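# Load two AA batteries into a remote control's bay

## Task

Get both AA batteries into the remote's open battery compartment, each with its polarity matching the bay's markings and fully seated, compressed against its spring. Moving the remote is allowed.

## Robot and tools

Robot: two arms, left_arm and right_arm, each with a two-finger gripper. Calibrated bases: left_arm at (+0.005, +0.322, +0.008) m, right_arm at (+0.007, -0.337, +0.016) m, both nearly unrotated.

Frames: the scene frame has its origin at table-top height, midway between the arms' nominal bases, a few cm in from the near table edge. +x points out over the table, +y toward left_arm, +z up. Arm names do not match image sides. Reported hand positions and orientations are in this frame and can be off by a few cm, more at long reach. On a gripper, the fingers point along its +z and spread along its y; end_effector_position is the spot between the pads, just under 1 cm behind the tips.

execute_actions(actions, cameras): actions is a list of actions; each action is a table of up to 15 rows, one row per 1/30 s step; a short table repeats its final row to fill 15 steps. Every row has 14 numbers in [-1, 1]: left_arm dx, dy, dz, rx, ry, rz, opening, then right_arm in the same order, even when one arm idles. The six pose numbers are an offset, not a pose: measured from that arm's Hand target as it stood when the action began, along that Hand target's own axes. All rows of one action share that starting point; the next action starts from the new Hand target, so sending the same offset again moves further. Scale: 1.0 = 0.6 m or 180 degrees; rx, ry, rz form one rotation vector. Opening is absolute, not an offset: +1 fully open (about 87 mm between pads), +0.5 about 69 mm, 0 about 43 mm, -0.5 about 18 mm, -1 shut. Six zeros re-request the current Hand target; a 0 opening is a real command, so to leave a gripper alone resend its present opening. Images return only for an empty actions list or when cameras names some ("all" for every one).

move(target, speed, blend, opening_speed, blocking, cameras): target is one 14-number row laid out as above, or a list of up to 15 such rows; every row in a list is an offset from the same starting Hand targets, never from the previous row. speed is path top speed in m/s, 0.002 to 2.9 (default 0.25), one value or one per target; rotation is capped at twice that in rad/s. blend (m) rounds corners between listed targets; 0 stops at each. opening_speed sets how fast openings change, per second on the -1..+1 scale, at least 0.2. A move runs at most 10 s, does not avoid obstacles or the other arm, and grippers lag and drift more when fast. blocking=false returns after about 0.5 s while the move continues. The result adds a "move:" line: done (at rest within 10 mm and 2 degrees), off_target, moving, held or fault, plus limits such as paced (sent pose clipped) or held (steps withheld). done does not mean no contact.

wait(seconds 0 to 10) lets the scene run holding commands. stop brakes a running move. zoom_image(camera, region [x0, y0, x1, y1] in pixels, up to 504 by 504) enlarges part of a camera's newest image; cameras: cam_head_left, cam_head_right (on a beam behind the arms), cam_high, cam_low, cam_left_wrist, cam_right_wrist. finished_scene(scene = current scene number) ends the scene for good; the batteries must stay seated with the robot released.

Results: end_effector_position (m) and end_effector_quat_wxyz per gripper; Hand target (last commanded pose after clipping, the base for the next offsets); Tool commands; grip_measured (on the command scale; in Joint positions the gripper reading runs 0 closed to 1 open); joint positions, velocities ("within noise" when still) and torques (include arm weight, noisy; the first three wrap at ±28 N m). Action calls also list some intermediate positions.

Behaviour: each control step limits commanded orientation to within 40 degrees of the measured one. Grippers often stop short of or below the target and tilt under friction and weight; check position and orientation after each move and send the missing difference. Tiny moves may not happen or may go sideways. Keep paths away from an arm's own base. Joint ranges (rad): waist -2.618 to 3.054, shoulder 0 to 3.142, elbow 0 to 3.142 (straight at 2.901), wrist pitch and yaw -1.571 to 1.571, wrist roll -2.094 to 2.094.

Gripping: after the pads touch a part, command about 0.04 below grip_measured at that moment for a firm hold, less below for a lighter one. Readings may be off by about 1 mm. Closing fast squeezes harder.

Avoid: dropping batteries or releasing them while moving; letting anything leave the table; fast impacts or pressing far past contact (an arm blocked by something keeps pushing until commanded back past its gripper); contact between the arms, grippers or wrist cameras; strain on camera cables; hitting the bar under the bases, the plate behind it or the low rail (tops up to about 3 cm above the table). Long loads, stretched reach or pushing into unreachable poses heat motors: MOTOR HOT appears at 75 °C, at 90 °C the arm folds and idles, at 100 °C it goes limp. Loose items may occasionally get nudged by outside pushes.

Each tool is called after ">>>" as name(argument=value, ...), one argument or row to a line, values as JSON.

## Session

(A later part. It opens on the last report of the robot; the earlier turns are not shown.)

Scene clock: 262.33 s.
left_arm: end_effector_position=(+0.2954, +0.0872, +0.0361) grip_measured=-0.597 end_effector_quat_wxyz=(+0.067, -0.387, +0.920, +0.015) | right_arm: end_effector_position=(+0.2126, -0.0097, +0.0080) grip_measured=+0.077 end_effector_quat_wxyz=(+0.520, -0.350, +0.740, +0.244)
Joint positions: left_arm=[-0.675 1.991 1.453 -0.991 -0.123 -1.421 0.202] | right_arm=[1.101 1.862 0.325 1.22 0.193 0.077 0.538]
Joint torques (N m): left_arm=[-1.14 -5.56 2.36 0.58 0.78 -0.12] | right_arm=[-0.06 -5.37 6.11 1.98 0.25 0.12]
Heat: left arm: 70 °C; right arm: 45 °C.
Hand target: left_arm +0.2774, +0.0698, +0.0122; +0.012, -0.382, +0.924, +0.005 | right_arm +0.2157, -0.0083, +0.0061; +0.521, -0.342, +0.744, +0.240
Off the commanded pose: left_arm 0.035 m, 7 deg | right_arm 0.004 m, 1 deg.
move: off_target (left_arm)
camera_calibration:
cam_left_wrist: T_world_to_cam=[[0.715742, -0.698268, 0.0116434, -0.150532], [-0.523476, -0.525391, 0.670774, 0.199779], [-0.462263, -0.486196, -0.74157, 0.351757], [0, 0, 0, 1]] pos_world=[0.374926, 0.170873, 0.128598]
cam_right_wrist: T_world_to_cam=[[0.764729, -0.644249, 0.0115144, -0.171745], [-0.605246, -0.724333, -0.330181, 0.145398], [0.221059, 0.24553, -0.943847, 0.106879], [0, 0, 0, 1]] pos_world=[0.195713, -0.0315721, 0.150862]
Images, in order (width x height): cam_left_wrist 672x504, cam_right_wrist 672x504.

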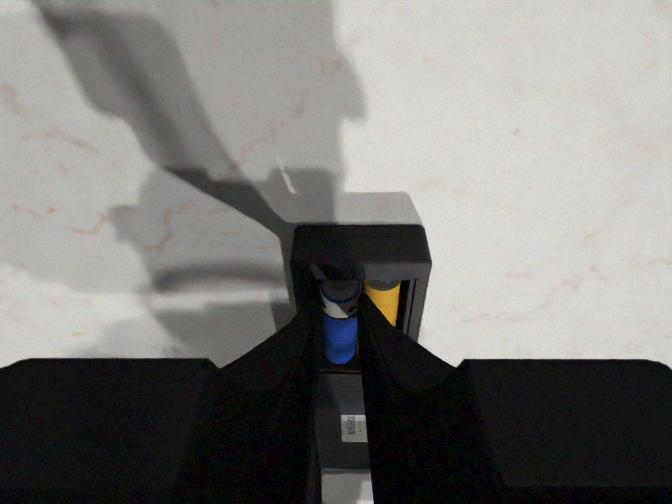

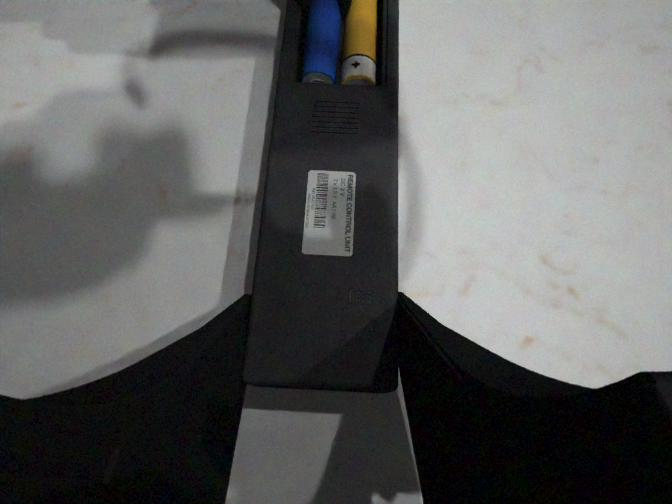

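>>> move(
  target=[
    [-0.04157, -0.00088, -0.03943, 0.00745, -0.03482, -0.00402, -0.66, 0, 0, 0, 0, 0, 0, -0.08],
    [-0.04157, -0.00088, -0.03943, 0.00745, -0.03482, -0.00402, -0.53, 0, 0, 0, 0, 0, 0, -0.08],
    [-0.04395, -0.00088, -0.13105, 0.00745, -0.03482, -0.00402, -0.53, 0, 0, 0, 0, 0, 0, -0.08],
  ],
  speed=[0.08, 0.05, 0.1],
  opening_speed=0.5,
  cameras=["cam_left_wrist", "cam_right_wrist"],
)

>>> zoom_image(
  camera="cam_left_wrist",
  region=[260, 150, 440, 375],
)

>>> zoom_image(
  camera="cam_right_wrist",
  region=[255, 0, 435, 130],
)

Scene clock: 267.40 s.
left_arm: end_effector_position=(+0.2904, +0.0919, +0.0697) grip_measured=-0.530 end_effector_quat_wxyz=(+0.054, -0.385, +0.920, +0.040) | right_arm: end_effector_position=(+0.2126, -0.0097, +0.0080) grip_measured=+0.077 end_effector_quat_wxyz=(+0.520, -0.350, +0.740, +0.244)
Joint positions: left_arm=[-0.673 1.991 1.589 -1.185 -0.126 -1.419 0.235] | right_arm=[1.101 1.862 0.325 1.22 0.193 0.077 0.538]
Joint torques (N m): left_arm=[0.05 -13.12 7.41 0.05 -0.18 -0.06] | right_arm=[-0.06 -5.37 6.11 1.98 0.25 0.12]
Heat: left arm: 70 °C; right arm: 45 °C.
Hand target: left_arm +0.2951, +0.0868, +0.0915; +0.067, -0.387, +0.920, +0.015 | right_arm +0.2157, -0.0083, +0.0061; +0.521, -0.342, +0.744, +0.240
Off the commanded pose: left_arm 0.023 m, 3 deg | right_arm 0.004 m, 1 deg.
move: off_target (left_arm)
camera_calibration:
cam_left_wrist: T_world_to_cam=[[0.715579, -0.697044, -0.0455618, -0.140197], [-0.492943, -0.550112, 0.67408, 0.170221], [-0.494927, -0.459898, -0.737252, 0.383473], [0, 0, 0, 1]] pos_world=[0.374023, 0.172276, 0.161585]
cam_right_wrist: T_world_to_cam=[[0.764729, -0.644249, 0.0115144, -0.171745], [-0.605246, -0.724333, -0.330181, 0.145398], [0.221059, 0.24553, -0.943847, 0.106879], [0, 0, 0, 1]] pos_world=[0.195713, -0.0315721, 0.150862]
Images, in order (width x height): cam_left_wrist 672x504, cam_right_wrist 672x504.

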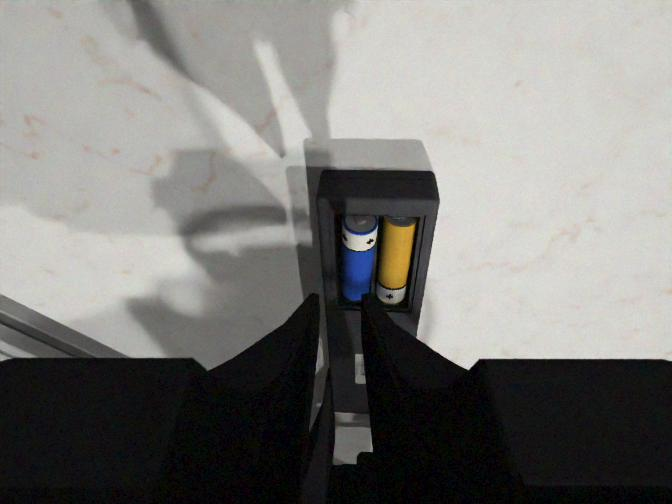

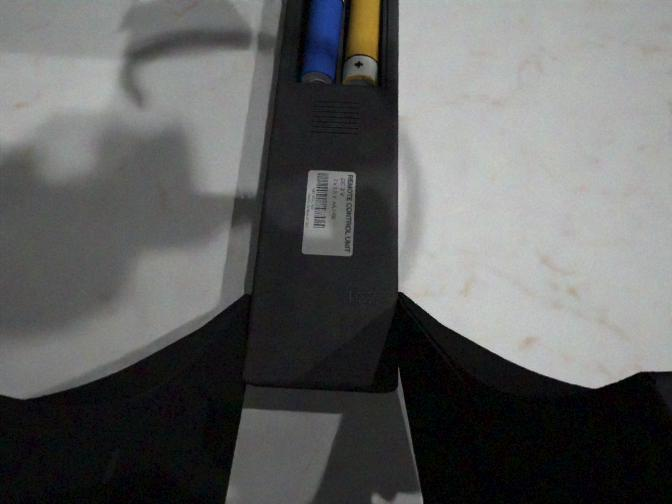

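Scaled by 2.240 from the camera's 672x504 image, which has a finer 960x720 frame.

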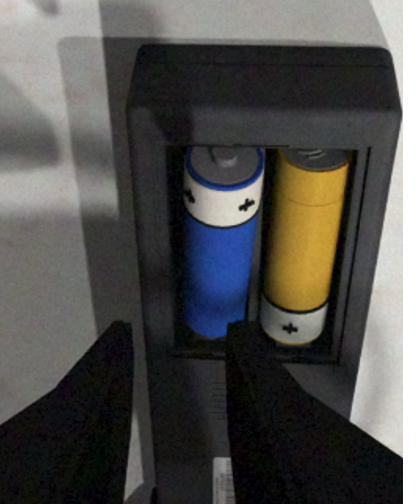

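Scaled by 2.800 from the camera's 672x504 image, which has a finer 960x720 frame.

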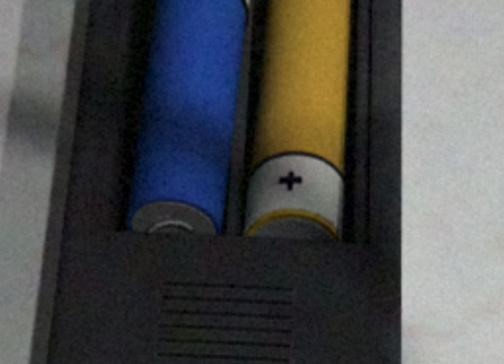

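>>> move(
  target=[
    [-0.0144, -0.02275, -0.01182, 0.07984, 0.0915, 0.48614, -0.673, 0, 0, 0, 0, 0, 0, -0.08],
    [-0.0027, -0.02063, 0.07418, 0.07984, 0.0915, 0.48614, -0.673, 0, 0, 0, 0, 0, 0, -0.08],
  ],
  speed=[0.45, 0.1],
  blend=[0.005, 0],
  cameras=["cam_left_wrist", "cam_right_wrist"],
)

>>> zoom_image(
  camera="cam_left_wrist",
  region=[240, 200, 440, 350],
)

Scene clock: 273.47 s.
left_arm: end_effector_position=(+0.3114, +0.0856, +0.0558) grip_measured=-0.673 end_effector_quat_wxyz=(-0.033, +0.361, +0.928, -0.091) | right_arm: end_effector_position=(+0.2126, -0.0097, +0.0080) grip_measured=+0.077 end_effector_quat_wxyz=(+0.520, -0.350, +0.740, +0.244)
Joint positions: left_arm=[-0.63 2.24 1.89 -1.25 0.2 0.161 0.164] | right_arm=[1.101 1.862 0.325 1.22 0.193 0.077 0.538]
Joint torques (N m): left_arm=[-0.39 -10.19 4.33 0.3 0.22 0.09] | right_arm=[-0.08 -5.39 6.11 1.98 0.25 0.12]
Heat: left arm: 71 °C; right arm: 45 °C.
Hand target: left_arm +0.3099, +0.0827, +0.0480; -0.038, +0.365, +0.925, -0.098 | right_arm +0.2157, -0.0083, +0.0061; +0.521, -0.342, +0.744, +0.240
Off the commanded pose: left_arm 0.008 m, 1 deg | right_arm 0.004 m, 1 deg.
move: done
camera_calibration:
cam_left_wrist: T_world_to_cam=[[-0.663342, -0.726442, 0.17961, 0.259185], [-0.386, 0.537788, 0.749525, 0.055868], [-0.641078, 0.427862, -0.637144, 0.34454], [0, 0, 0, 1]] pos_world=[0.414371, 0.0108225, 0.131095]
cam_right_wrist: T_world_to_cam=[[0.764729, -0.644249, 0.0115144, -0.171745], [-0.605246, -0.724333, -0.330181, 0.145398], [0.221059, 0.24553, -0.943847, 0.106879], [0, 0, 0, 1]] pos_world=[0.195713, -0.0315721, 0.150862]
Images, in order (width x height): cam_left_wrist 672x504, cam_right_wrist 672x504.

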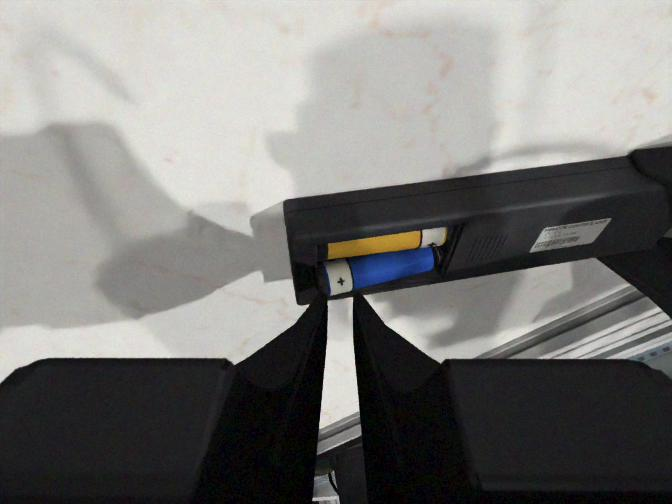

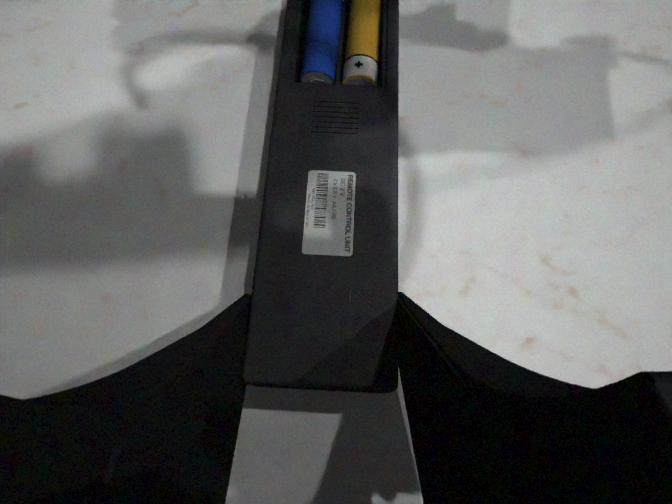

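Scaled by 2.520 from the camera's 672x504 image, which has a finer 960x720 frame.

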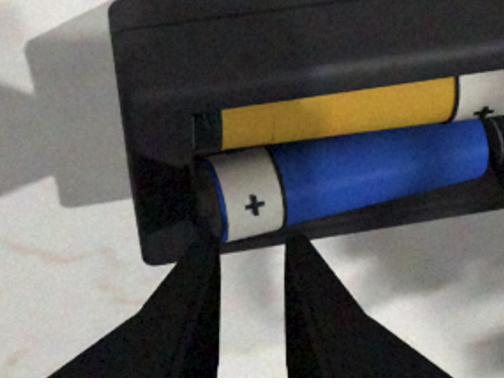

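>>> move(
  target=[-0.0001, -0.0025, 0.02217, 0, 0, 0, -0.673, 0, 0, 0, 0, 0, 0, -0.08],
  speed=0.06,
  cameras=["cam_left_wrist", "cam_right_wrist"],
)

>>> zoom_image(
  camera="cam_left_wrist",
  region=[240, 200, 440, 350],
)

Scene clock: 276.03 s.
left_arm: end_effector_position=(+0.3104, +0.0829, +0.0453) grip_measured=-0.673 end_effector_quat_wxyz=(-0.029, +0.364, +0.926, -0.092) | right_arm: end_effector_position=(+0.2126, -0.0097, +0.0080) grip_measured=+0.077 end_effector_quat_wxyz=(+0.520, -0.350, +0.740, +0.244)
Joint positions: left_arm=[-0.637 2.24 1.85 -1.201 0.201 0.161 0.164] | right_arm=[1.101 1.862 0.325 1.22 0.193 0.077 0.538]
Joint torques (N m): left_arm=[-0.49 -10.22 4.27 0.35 0.15 -0.07] | right_arm=[-0.06 -5.38 6.12 1.99 0.25 0.12]
Heat: left arm: 71 °C; right arm: 45 °C.
Hand target: left_arm +0.3071, +0.0795, +0.0352; -0.038, +0.365, +0.925, -0.098 | right_arm +0.2157, -0.0083, +0.0061; +0.521, -0.342, +0.744, +0.240
Off the commanded pose: left_arm 0.011 m, 1 deg | right_arm 0.004 m, 1 deg.
move: off_target (left_arm)
camera_calibration:
cam_left_wrist: T_world_to_cam=[[-0.66988, -0.720579, 0.178958, 0.259926], [-0.387184, 0.544694, 0.743906, 0.0648711], [-0.633521, 0.429039, -0.643877, 0.336247], [0, 0, 0, 1]] pos_world=[0.412256, 0.00769954, 0.121728]
cam_right_wrist: T_world_to_cam=[[0.764729, -0.644249, 0.0115144, -0.171745], [-0.605246, -0.724333, -0.330181, 0.145398], [0.221059, 0.24553, -0.943847, 0.106879], [0, 0, 0, 1]] pos_world=[0.195713, -0.0315721, 0.150862]
Images, in order (width x height): cam_left_wrist 672x504, cam_right_wrist 672x504.

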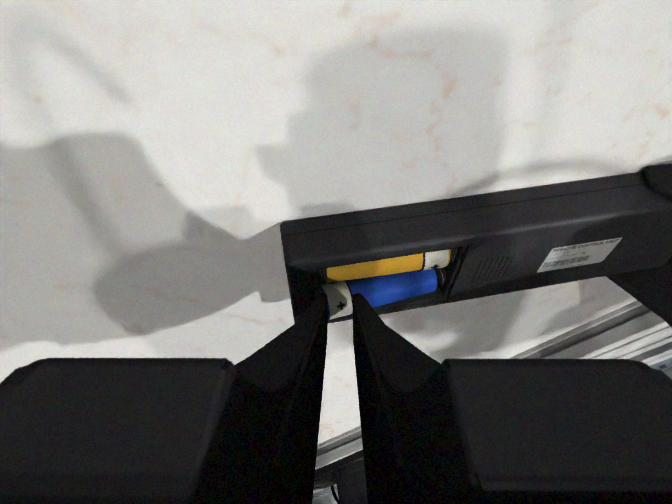

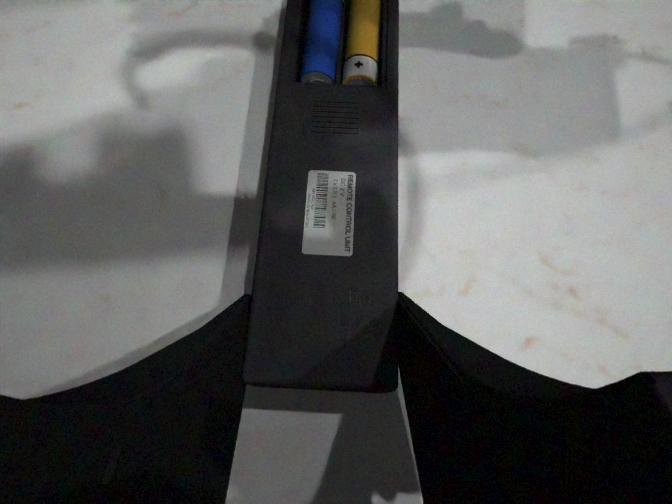

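Scaled by 2.520 from the camera's 672x504 image, which has a finer 960x720 frame.

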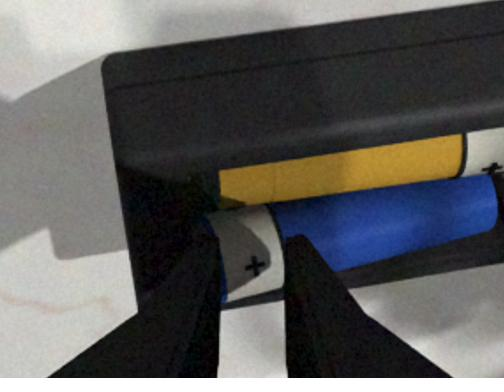

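>>> move(
  target=[0.01, -0.00698, 0.01092, 0, 0, 0, -0.673, 0, 0, 0, 0, 0, 0, -0.08],
  speed=0.05,
  cameras=["cam_left_wrist", "cam_right_wrist"],
)

>>> zoom_image(
  camera="cam_left_wrist",
  region=[240, 200, 440, 350],
)

>>> zoom_image(
  camera="cam_right_wrist",
  region=[255, 0, 435, 130],
)

Scene clock: 277.67 s.
left_arm: end_effector_position=(+0.3088, +0.0816, +0.0366) grip_measured=-0.673 end_effector_quat_wxyz=(-0.026, +0.365, +0.926, -0.094) | right_arm: end_effector_position=(+0.2126, -0.0097, +0.0080) grip_measured=+0.077 end_effector_quat_wxyz=(+0.520, -0.350, +0.740, +0.244)
Joint positions: left_arm=[-0.641 2.236 1.81 -1.157 0.203 0.157 0.164] | right_arm=[1.101 1.862 0.325 1.22 0.193 0.077 0.538]
Joint torques (N m): left_arm=[-1.13 -11.6 2.36 0.36 0.2 -0.15] | right_arm=[-0.08 -5.37 6.11 1.98 0.25 0.12]
Heat: left arm: 72 °C; right arm: 45 °C.
Hand target: left_arm +0.2990, +0.0796, +0.0297; -0.038, +0.365, +0.925, -0.098 | right_arm +0.2157, -0.0083, +0.0061; +0.521, -0.342, +0.744, +0.240
Off the commanded pose: left_arm 0.012 m, 1 deg | right_arm 0.004 m, 1 deg.
move: off_target (left_arm)
camera_calibration:
cam_left_wrist: T_world_to_cam=[[-0.670357, -0.719854, 0.180087, 0.259531], [-0.390372, 0.548512, 0.739421, 0.0721502], [-0.631056, 0.425375, -0.64871, 0.329947], [0, 0, 0, 1]] pos_world=[0.410358, 0.00689804, 0.113952]
cam_right_wrist: T_world_to_cam=[[0.764729, -0.644249, 0.0115144, -0.171745], [-0.605246, -0.724333, -0.330181, 0.145398], [0.221059, 0.24553, -0.943847, 0.106879], [0, 0, 0, 1]] pos_world=[0.195713, -0.0315721, 0.150862]
Images, in order (width x height): cam_left_wrist 672x504, cam_right_wrist 672x504.

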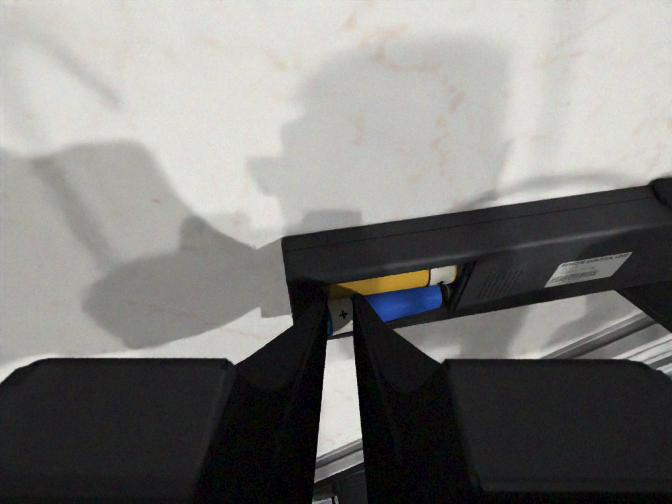

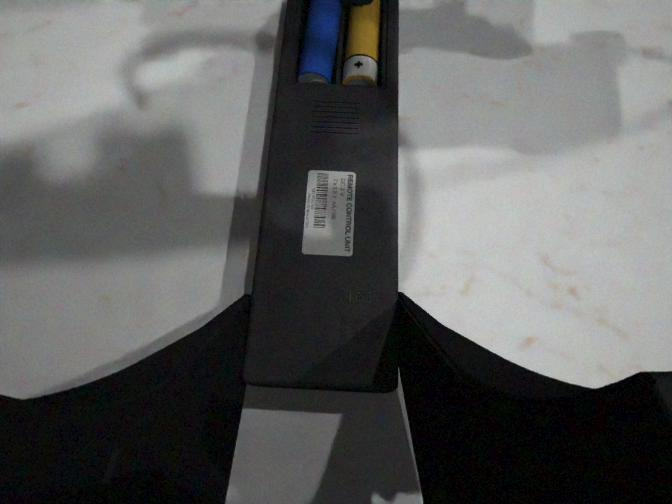

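Scaled by 2.520 from the camera's 672x504 image, which has a finer 960x720 frame.

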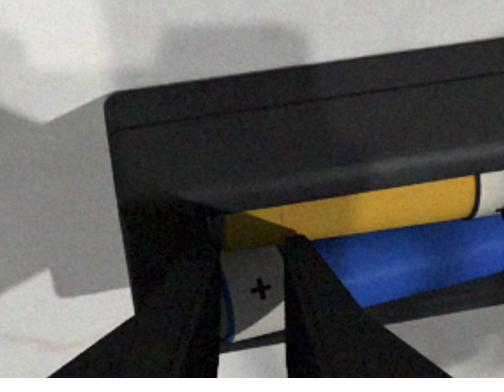

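Scaled by 2.800 from the camera's 672x504 image, which has a finer 960x720 frame.

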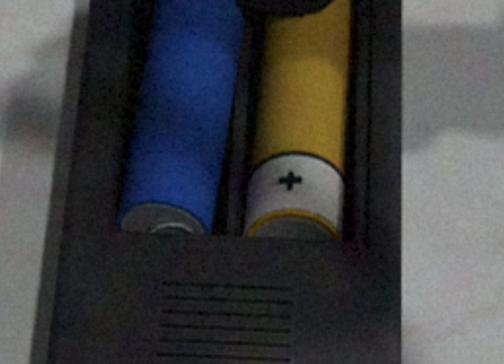

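>>> move(
  target=[
    [-0.00588, -0.00273, -0.0766, 0, 0, 0, -0.673, 0, 0, 0, 0, 0, 0, -0.08],
    [0.00095, -0.00828, -0.118, 0, 0, 0, -0.673, 0, 0, 0, 0, 0, 0, -0.08],
    [0.00095, 0.0125, -0.02018, 0, 0, 0, -0.673, 0, 0, 0, 0, 0, 0, -0.08],
  ],
  speed=[0.12, 0.15, 0.1],
  blend=[0.01, 0.005, 0],
  cameras=["cam_left_wrist", "cam_right_wrist"],
)

>>> zoom_image(
  camera="cam_left_wrist",
  region=[240, 200, 440, 350],
)

>>> zoom_image(
  camera="cam_right_wrist",
  region=[255, 0, 435, 130],
)

Scene clock: 280.97 s.
left_arm: end_effector_position=(+0.2983, +0.0907, +0.0453) grip_measured=-0.673 end_effector_quat_wxyz=(-0.055, +0.363, +0.926, -0.089) | right_arm: end_effector_position=(+0.2126, -0.0097, +0.0080) grip_measured=+0.077 end_effector_quat_wxyz=(+0.520, -0.350, +0.740, +0.244)
Joint positions: left_arm=[-0.636 2.236 1.832 -1.24 0.205 0.165 0.164] | right_arm=[1.101 1.862 0.325 1.22 0.193 0.077 0.538]
Joint torques (N m): left_arm=[0.47 -11.63 3.23 0.57 0.18 0.09] | right_arm=[-0.06 -5.39 6.12 1.98 0.25 0.12]
Heat: left arm: 73 °C; right arm: 45 °C.
Hand target: left_arm +0.3053, +0.0873, +0.0400; -0.038, +0.365, +0.925, -0.098 | right_arm +0.2157, -0.0083, +0.0061; +0.521, -0.342, +0.744, +0.240
Off the commanded pose: left_arm 0.009 m, 2 deg | right_arm 0.004 m, 1 deg.
move: done
camera_calibration:
cam_left_wrist: T_world_to_cam=[[-0.662698, -0.72398, 0.191534, 0.255023], [-0.350917, 0.526144, 0.774616, 0.0454043], [-0.66158, 0.446123, -0.602732, 0.330252], [0, 0, 0, 1]] pos_world=[0.403425, 0.0134086, 0.115037]
cam_right_wrist: T_world_to_cam=[[0.764729, -0.644249, 0.0115144, -0.171745], [-0.605246, -0.724333, -0.330181, 0.145398], [0.221059, 0.24553, -0.943847, 0.106879], [0, 0, 0, 1]] pos_world=[0.195713, -0.0315721, 0.150862]
Images, in order (width x height): cam_left_wrist 672x504, cam_right_wrist 672x504.

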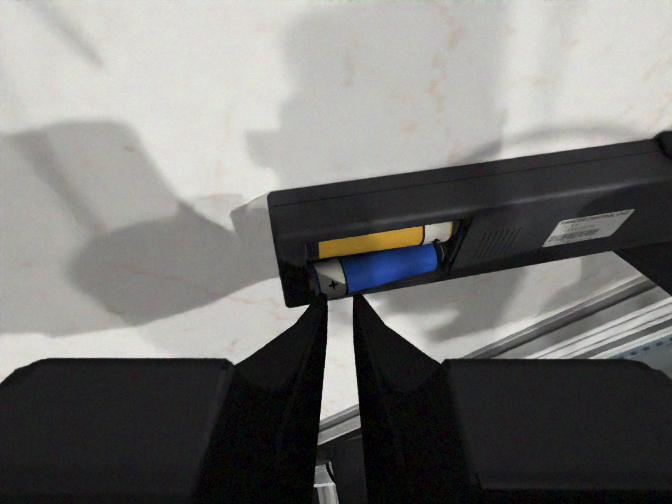

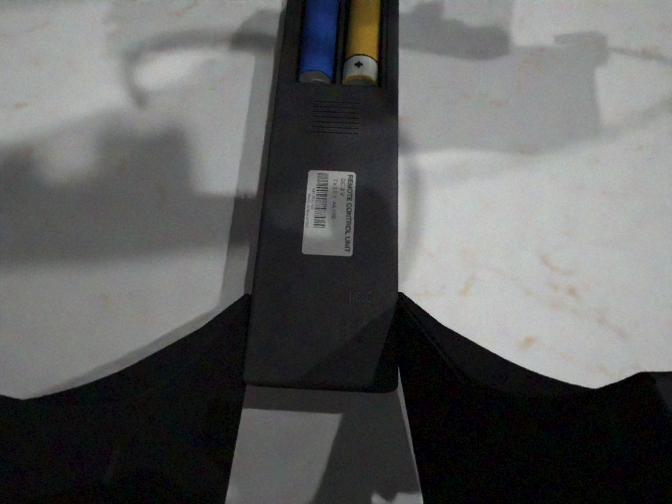

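Scaled by 2.520 from the camera's 672x504 image, which has a finer 960x720 frame.

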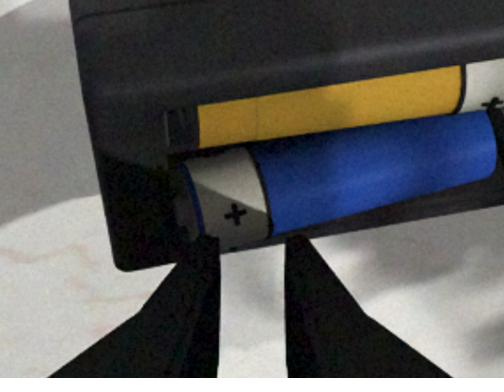

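Scaled by 2.800 from the camera's 672x504 image, which has a finer 960x720 frame.

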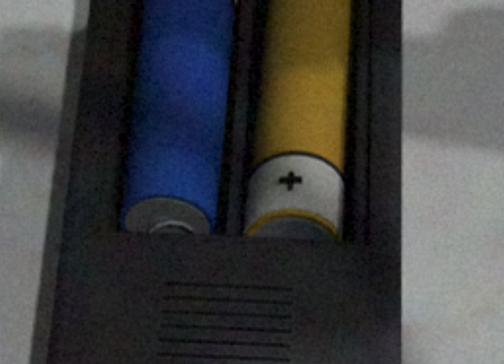

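>>> move(
  target=[0.0, 0.00485, -0.00103, 0, -0.024, 0, -0.673, 0, 0, 0, 0, 0, 0, -0.08],
  speed=0.06,
  cameras=["cam_left_wrist"],
)

>>> zoom_image(
  camera="cam_left_wrist",
  region=[240, 200, 440, 350],
)

Scene clock: 284.03 s.
left_arm: end_effector_position=(+0.2984, +0.0920, +0.0424) grip_measured=-0.673 end_effector_quat_wxyz=(-0.028, +0.359, +0.927, -0.106) | right_arm: end_effector_position=(+0.2126, -0.0097, +0.0080) grip_measured=+0.077 end_effector_quat_wxyz=(+0.520, -0.350, +0.740, +0.244)
Joint positions: left_arm=[-0.623 2.174 1.727 -1.14 0.228 0.165 0.164] | right_arm=[1.101 1.862 0.325 1.22 0.193 0.077 0.538]
Joint torques (N m): left_arm=[0.59 -12.26 3.03 0.85 0.06 0.02] | right_arm=[-0.06 -5.35 6.08 1.98 0.25 0.12]
Heat: left arm: 74 °C; right arm: 45 °C.
Hand target: left_arm +0.3073, +0.0895, +0.0400; -0.003, +0.361, +0.926, -0.111 | right_arm +0.2157, -0.0083, +0.0061; +0.521, -0.342, +0.744, +0.240
Off the commanded pose: left_arm 0.010 m, 3 deg | right_arm 0.004 m, 1 deg.
move: off_target (left_arm)
camera_calibration:
cam_left_wrist: T_world_to_cam=[[-0.659821, -0.723099, 0.204362, 0.255117], [-0.385677, 0.559307, 0.733778, 0.0560487], [-0.644895, 0.405344, -0.647925, 0.328628], [0, 0, 0, 1]] pos_world=[0.401879, 0.0199188, 0.119663]
Images, in order (width x height): cam_left_wrist 672x504.

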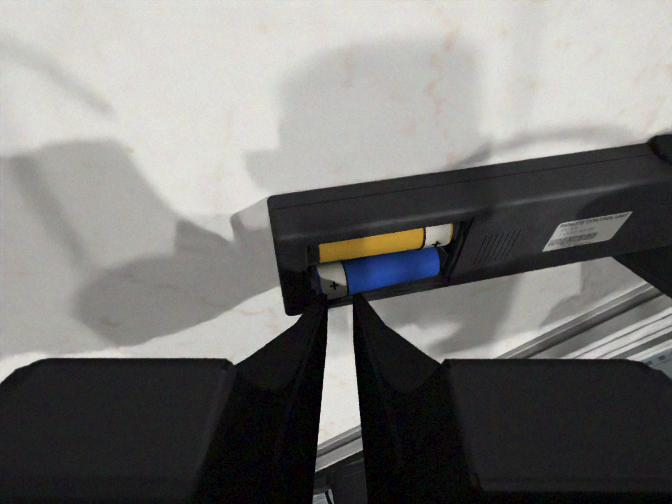

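Scaled by 2.520 from the camera's 672x504 image, which has a finer 960x720 frame.

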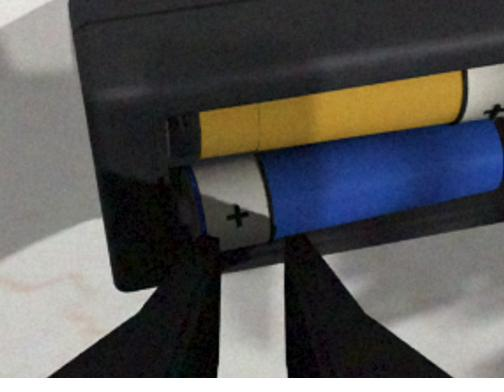

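>>> move(
  target=[-0.0183, -0.0112, -0.0198, 0, 0.024, 0, -0.673, 0, 0, 0, 0, 0, 0, -0.08],
  speed=0.08,
  cameras=["cam_left_wrist"],
)

>>> zoom_image(
  camera="cam_left_wrist",
  region=[240, 200, 440, 350],
)

Scene clock: 287.30 s.
left_arm: end_effector_position=(+0.3089, +0.0813, +0.0557) grip_measured=-0.673 end_effector_quat_wxyz=(-0.037, +0.362, +0.926, -0.104) | right_arm: end_effector_position=(+0.2126, -0.0097, +0.0080) grip_measured=+0.077 end_effector_quat_wxyz=(+0.520, -0.350, +0.740, +0.244)
Joint positions: left_arm=[-0.631 2.246 1.896 -1.253 0.228 0.165 0.164] | right_arm=[1.101 1.862 0.325 1.22 0.193 0.077 0.538]
Joint torques (N m): left_arm=[-0.44 -10.1 7.61 0.01 -0.07 -0.03] | right_arm=[-0.06 -5.38 6.11 1.98 0.25 0.12]
Heat: left arm: 75 °C; right arm: 45 °C. Fold the left arm in close to its base, or ease its load, before you think long.
Hand target: left_arm +0.3120, +0.0797, +0.0537; -0.038, +0.365, +0.925, -0.098 | right_arm +0.2157, -0.0083, +0.0061; +0.521, -0.342, +0.744, +0.240
Off the commanded pose: left_arm 0.004 m, 1 deg | right_arm 0.004 m, 1 deg.
MOTOR HOT: joint 2 (shoulder) of the left arm reports 75 °C; the controller's stop level is 90 °C. To cool a motor, set the load down, stop pushing, or move to a pose that needs little force.
move: done
camera_calibration:
cam_left_wrist: T_world_to_cam=[[-0.662593, -0.719765, 0.207143, 0.252068], [-0.370561, 0.55538, 0.744472, 0.0513704], [-0.650888, 0.416523, -0.634708, 0.348597], [0, 0, 0, 1]] pos_world=[0.412952, 0.00770119, 0.130799]
Images, in order (width x height): cam_left_wrist 672x504.

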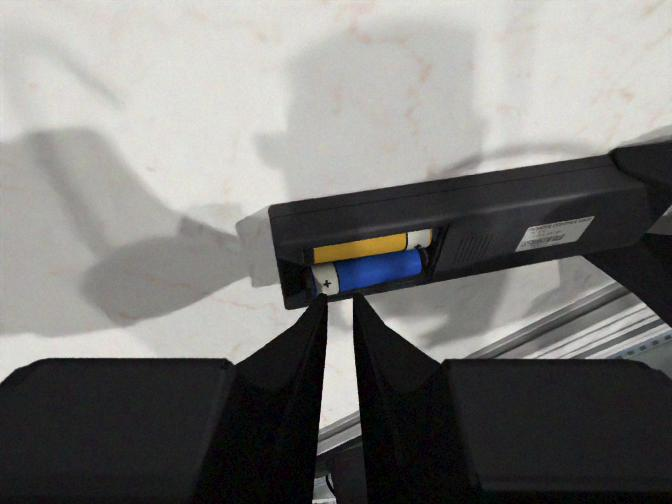

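Scaled by 2.520 from the camera's 672x504 image, which has a finer 960x720 frame.

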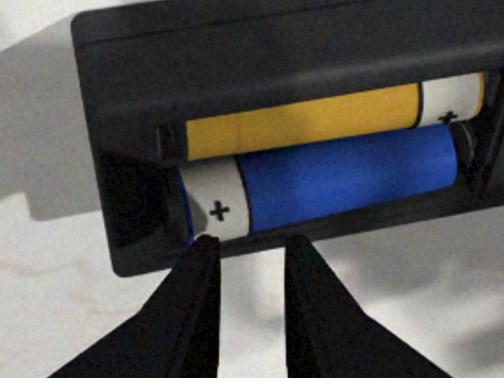

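>>> move(
  target=[0.0158, 0.0093, 0.0178, 0, 0, 0, -0.673, 0, 0, 0, 0, 0, 0, -0.08],
  speed=0.06,
  cameras=["cam_left_wrist"],
)

>>> zoom_image(
  camera="cam_left_wrist",
  region=[240, 200, 440, 350],
)

Scene clock: 289.60 s.
left_arm: end_effector_position=(+0.3017, +0.0864, +0.0436) grip_measured=-0.673 end_effector_quat_wxyz=(-0.051, +0.361, +0.925, -0.101) | right_arm: end_effector_position=(+0.2126, -0.0097, +0.0080) grip_measured=+0.077 end_effector_quat_wxyz=(+0.520, -0.350, +0.740, +0.244)
Joint positions: left_arm=[-0.631 2.246 1.842 -1.228 0.227 0.168 0.164] | right_arm=[1.101 1.862 0.325 1.22 0.193 0.077 0.538]
Joint torques (N m): left_arm=[0.49 -12.37 3.69 0.35 -0.06 0] | right_arm=[-0.06 -5.38 6.12 1.98 0.25 0.12]
Heat: left arm: 75 °C; right arm: 45 °C. Fold the left arm in close to its base, or ease its load, before you think long.
Hand target: left_arm +0.3073, +0.0885, +0.0421; -0.038, +0.365, +0.925, -0.098 | right_arm +0.2157, -0.0083, +0.0061; +0.521, -0.342, +0.744, +0.240
Off the commanded pose: left_arm 0.006 m, 2 deg | right_arm 0.004 m, 1 deg.
MOTOR HOT: still on. Joint 2 (shoulder) of the left arm reports 75 °C.
move: done
camera_calibration:
cam_left_wrist: T_world_to_cam=[[-0.659436, -0.721486, 0.211193, 0.252464], [-0.351767, 0.544417, 0.761492, 0.0493982], [-0.664382, 0.427864, -0.612803, 0.336211], [0, 0, 0, 1]] pos_world=[0.407234, 0.0114034, 0.115096]
Images, in order (width x height): cam_left_wrist 672x504.

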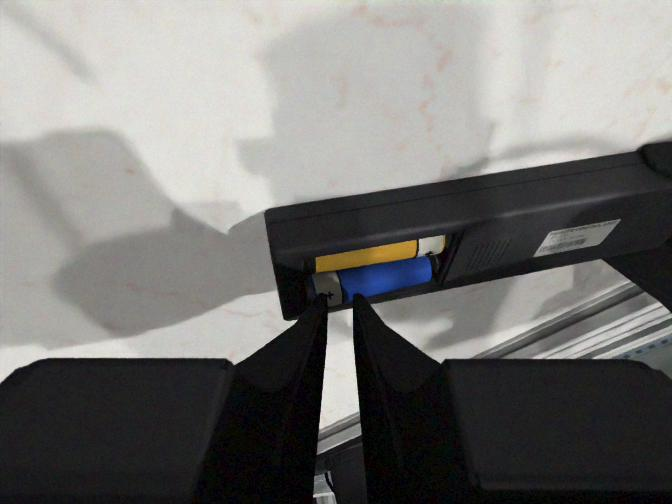

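Scaled by 2.520 from the camera's 672x504 image, which has a finer 960x720 frame.

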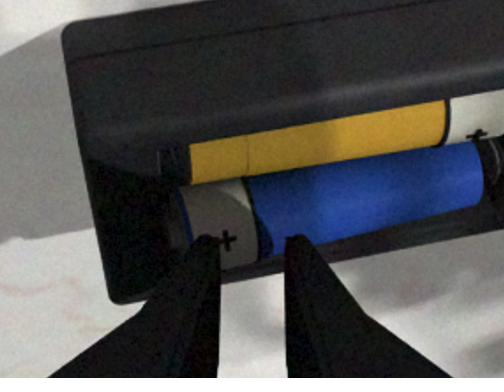

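>>> move(
  target=[-0.0043, -0.0025, 0.0223, 0, 0, 0, -0.673, 0, 0, 0, 0, 0, 0, -0.08],
  speed=0.05,
  cameras=["cam_left_wrist", "cam_right_wrist"],
)

>>> zoom_image(
  camera="cam_left_wrist",
  region=[240, 200, 440, 350],
)

>>> zoom_image(
  camera="cam_right_wrist",
  region=[255, 0, 435, 130],
)

Scene clock: 291.33 s.
left_arm: end_effector_position=(+0.3014, +0.0864, +0.0423) grip_measured=-0.673 end_effector_quat_wxyz=(-0.051, +0.360, +0.926, -0.101) | right_arm: end_effector_position=(+0.2126, -0.0097, +0.0080) grip_measured=+0.077 end_effector_quat_wxyz=(+0.520, -0.350, +0.740, +0.244)
Joint positions: left_arm=[-0.631 2.246 1.836 -1.222 0.228 0.164 0.163] | right_arm=[1.101 1.862 0.325 1.22 0.193 0.077 0.538]
Joint torques (N m): left_arm=[-0.35 -10.86 2.4 0.78 -0.03 -0.05] | right_arm=[-0.08 -5.37 6.09 1.98 0.25 0.12]
Heat: left arm: 75 °C; right arm: 45 °C. Fold the left arm in close to its base, or ease its load, before you think long.
Hand target: left_arm +0.3062, +0.0837, +0.0293; -0.038, +0.365, +0.925, -0.098 | right_arm +0.2157, -0.0083, +0.0061; +0.521, -0.342, +0.744, +0.240
Off the commanded pose: left_arm 0.014 m, 2 deg | right_arm 0.004 m, 1 deg.
MOTOR HOT: still on. Joint 2 (shoulder) of the left arm reports 75 °C.
move: off_target (left_arm)
camera_calibration:
cam_left_wrist: T_world_to_cam=[[-0.656884, -0.723736, 0.211447, 0.251947], [-0.35307, 0.543044, 0.761869, 0.0508041], [-0.666217, 0.425804, -0.612246, 0.335933], [0, 0, 0, 1]] pos_world=[0.407241, 0.0117127, 0.113694]
cam_right_wrist: T_world_to_cam=[[0.764729, -0.644249, 0.0115144, -0.171745], [-0.605246, -0.724333, -0.330181, 0.145398], [0.221059, 0.24553, -0.943847, 0.106879], [0, 0, 0, 1]] pos_world=[0.195713, -0.0315721, 0.150862]
Images, in order (width x height): cam_left_wrist 672x504, cam_right_wrist 672x504.

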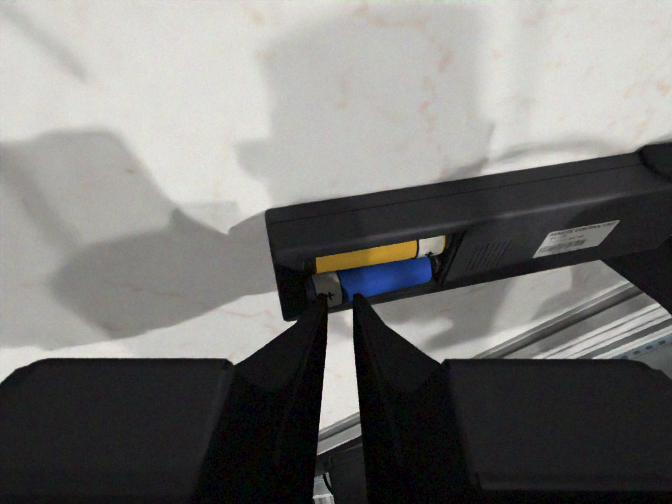

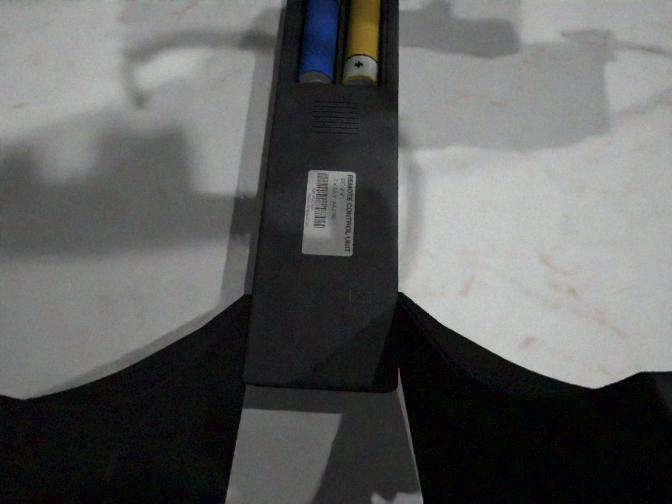

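Scaled by 2.520 from the camera's 672x504 image, which has a finer 960x720 frame.

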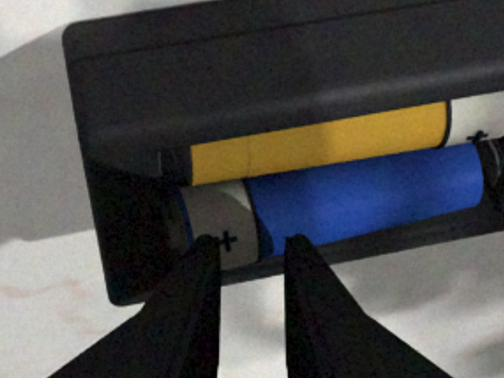

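Scaled by 2.800 from the camera's 672x504 image, which has a finer 960x720 frame.

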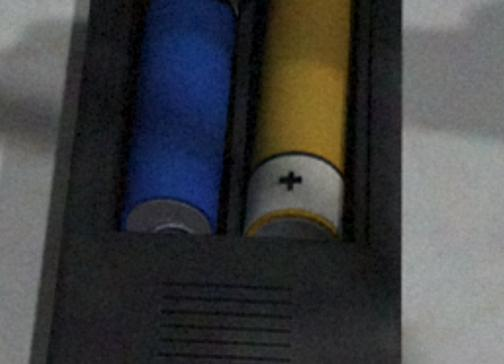

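>>> move(
  target=[
    [0.00538, -0.01783, -0.07408, 0, 0, 0, -0.673, 0, 0, 0, 0, 0, 0, -0.08],
    [0.01472, -0.02513, -0.08957, -0.08282, -0.08242, -0.48946, -0.35, 0, 0, 0, 0, 0, 0, -0.08],
    [0.01472, -0.01372, -0.03577, -0.08282, -0.08242, -0.48946, -0.35, 0, 0, 0, 0, 0, 0, -0.08],
  ],
  speed=[0.12, 0.45, 0.1],
  blend=[0.01, 0, 0],
  cameras=["cam_left_wrist", "cam_right_wrist"],
)

>>> zoom_image(
  camera="cam_left_wrist",
  region=[240, 180, 440, 380],
)

>>> zoom_image(
  camera="cam_right_wrist",
  region=[255, 0, 435, 130],
)

Scene clock: 301.87 s.
left_arm: end_effector_position=(+0.2954, +0.0877, +0.0464) grip_measured=-0.350 end_effector_quat_wxyz=(+0.041, -0.389, +0.920, +0.031) | right_arm: end_effector_position=(+0.2126, -0.0097, +0.0080) grip_measured=+0.077 end_effector_quat_wxyz=(+0.520, -0.350, +0.740, +0.244)
Joint positions: left_arm=[-0.66 2.031 1.551 -1.103 -0.095 -1.413 0.325] | right_arm=[1.101 1.862 0.325 1.22 0.193 0.077 0.538]
Joint torques (N m): left_arm=[-0.58 -12.22 3.9 0.27 -0.32 -0.14] | right_arm=[-0.06 -5.37 6.09 1.98 0.25 0.12]
Heat: left arm: 76 °C; right arm: 46 °C. Fold the left arm in close to its base, or ease its load, before you think long.
Hand target: left_arm +0.2974, +0.0871, +0.0521; +0.056, -0.390, +0.919, +0.023 | right_arm +0.2157, -0.0083, +0.0061; +0.521, -0.342, +0.744, +0.240
Off the commanded pose: left_arm 0.006 m, 2 deg | right_arm 0.004 m, 1 deg.
MOTOR HOT: still on. Joint 2 (shoulder) of the left arm reports 76 °C.
move: done; target 2's new opening was sent with left_arm's hand 0.014 m and 2 deg from that target
camera_calibration:
cam_left_wrist: T_world_to_cam=[[0.719381, -0.693542, -0.0386044, -0.149508], [-0.478458, -0.535042, 0.696282, 0.179486], [-0.503555, -0.482422, -0.71673, 0.370315], [0, 0, 0, 1]] pos_world=[0.379904, 0.17099, 0.134671]
cam_right_wrist: T_world_to_cam=[[0.764729, -0.644249, 0.0115144, -0.171745], [-0.605246, -0.724333, -0.330181, 0.145398], [0.221059, 0.24553, -0.943847, 0.106879], [0, 0, 0, 1]] pos_world=[0.195713, -0.0315721, 0.150862]
Images, in order (width x height): cam_left_wrist 672x504, cam_right_wrist 672x504.

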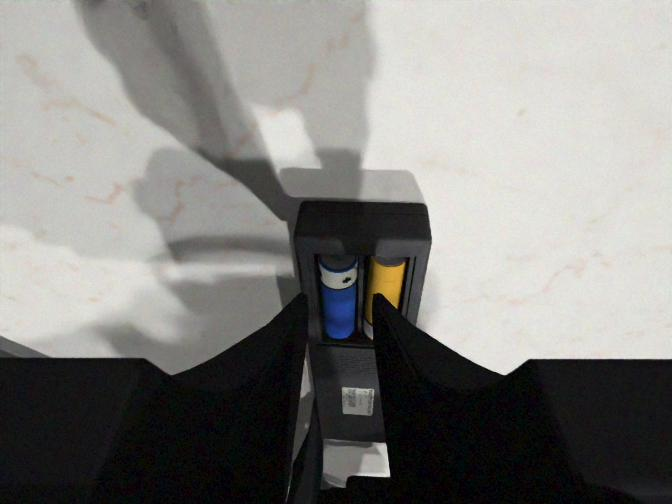

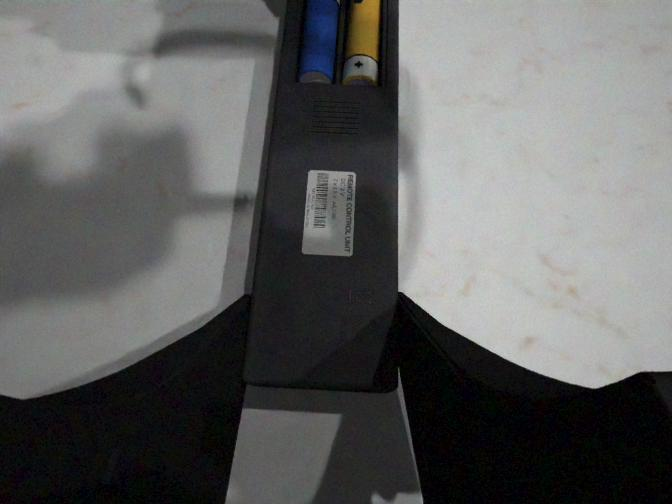

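Scaled by 2.520 from the camera's 672x504 image, which has a finer 960x720 frame.

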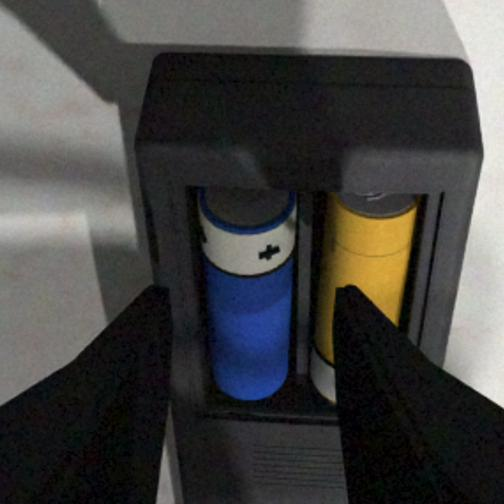

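Scaled by 2.800 from the camera's 672x504 image, which has a finer 960x720 frame.

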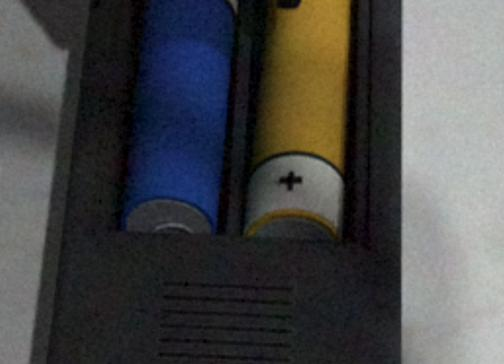

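>>> move(
  target=[
    [-0.008, 0.0002, 0.03055, 0, 0, 0, -0.35, 0, 0, 0, 0, 0, 0, -0.08],
    [-0.008, 0.0002, 0.03055, 0, 0, 0, -0.66, 0, 0, 0, 0, 0, 0, -0.08],
  ],
  speed=[0.06, 0.05],
  opening_speed=0.8,
  cameras=["cam_left_wrist", "cam_right_wrist"],
)

>>> zoom_image(
  camera="cam_left_wrist",
  region=[240, 180, 440, 380],
)

>>> zoom_image(
  camera="cam_right_wrist",
  region=[255, 0, 435, 130],
)

Scene clock: 304.43 s.
left_arm: end_effector_position=(+0.2954, +0.0895, +0.0382) grip_measured=-0.657 end_effector_quat_wxyz=(+0.042, -0.385, +0.921, +0.029) | right_arm: end_effector_position=(+0.2126, -0.0097, +0.0080) grip_measured=+0.077 end_effector_quat_wxyz=(+0.520, -0.350, +0.740, +0.244)
Joint positions: left_arm=[-0.656 2.031 1.518 -1.064 -0.095 -1.402 0.172] | right_arm=[1.101 1.862 0.325 1.22 0.193 0.077 0.538]
Joint torques (N m): left_arm=[0.51 -10.37 3.37 0.53 -0.36 -0.11] | right_arm=[-0.05 -5.38 6.09 1.98 0.25 0.12]
Heat: left arm: 75 °C; right arm: 46 °C. Fold the left arm in close to its base, or ease its load, before you think long.
Hand target: left_arm +0.3022, +0.0922, +0.0344; +0.056, -0.390, +0.919, +0.023 | right_arm +0.2157, -0.0083, +0.0061; +0.521, -0.342, +0.744, +0.240
Off the commanded pose: left_arm 0.008 m, 2 deg | right_arm 0.004 m, 1 deg.
MOTOR HOT: still on. Joint 2 (shoulder) of the left arm reports 75 °C.
move: done
camera_calibration:
cam_left_wrist: T_world_to_cam=[[0.714779, -0.698526, -0.0339406, -0.147003], [-0.484509, -0.529613, 0.696248, 0.18744], [-0.504323, -0.481219, -0.716998, 0.365504], [0, 0, 0, 1]] pos_world=[0.380223, 0.172473, 0.126571]
cam_right_wrist: T_world_to_cam=[[0.764729, -0.644249, 0.0115144, -0.171745], [-0.605246, -0.724333, -0.330181, 0.145398], [0.221059, 0.24553, -0.943847, 0.106879], [0, 0, 0, 1]] pos_world=[0.195713, -0.0315721, 0.150862]
Images, in order (width x height): cam_left_wrist 672x504, cam_right_wrist 672x504.

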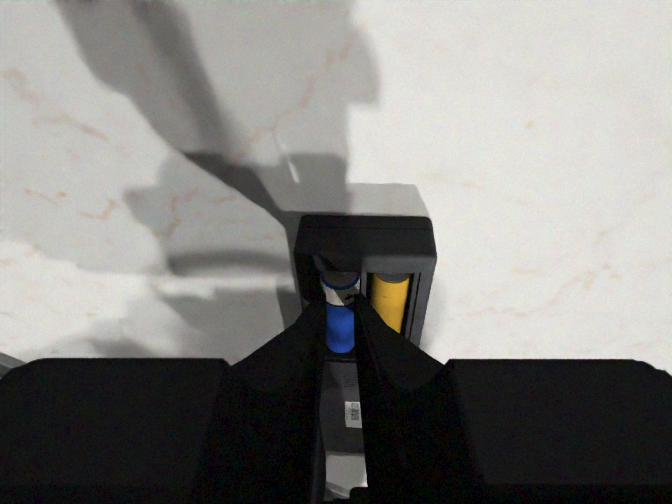

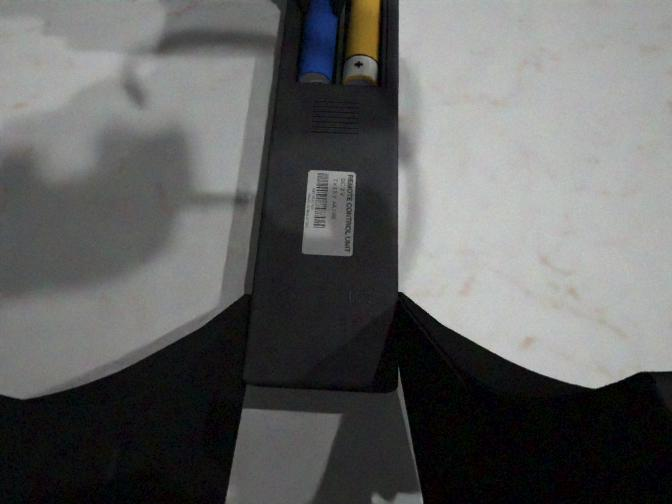

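Scaled by 2.520 from the camera's 672x504 image, which has a finer 960x720 frame.

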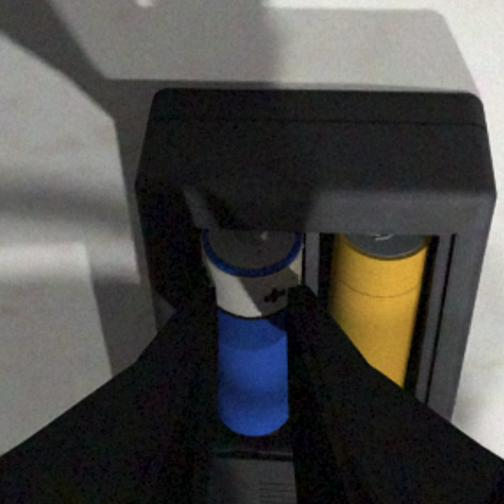

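Scaled by 2.800 from the camera's 672x504 image, which has a finer 960x720 frame.

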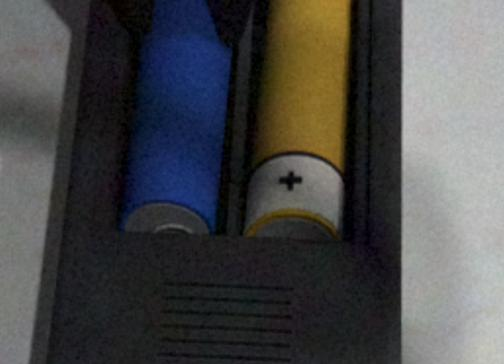

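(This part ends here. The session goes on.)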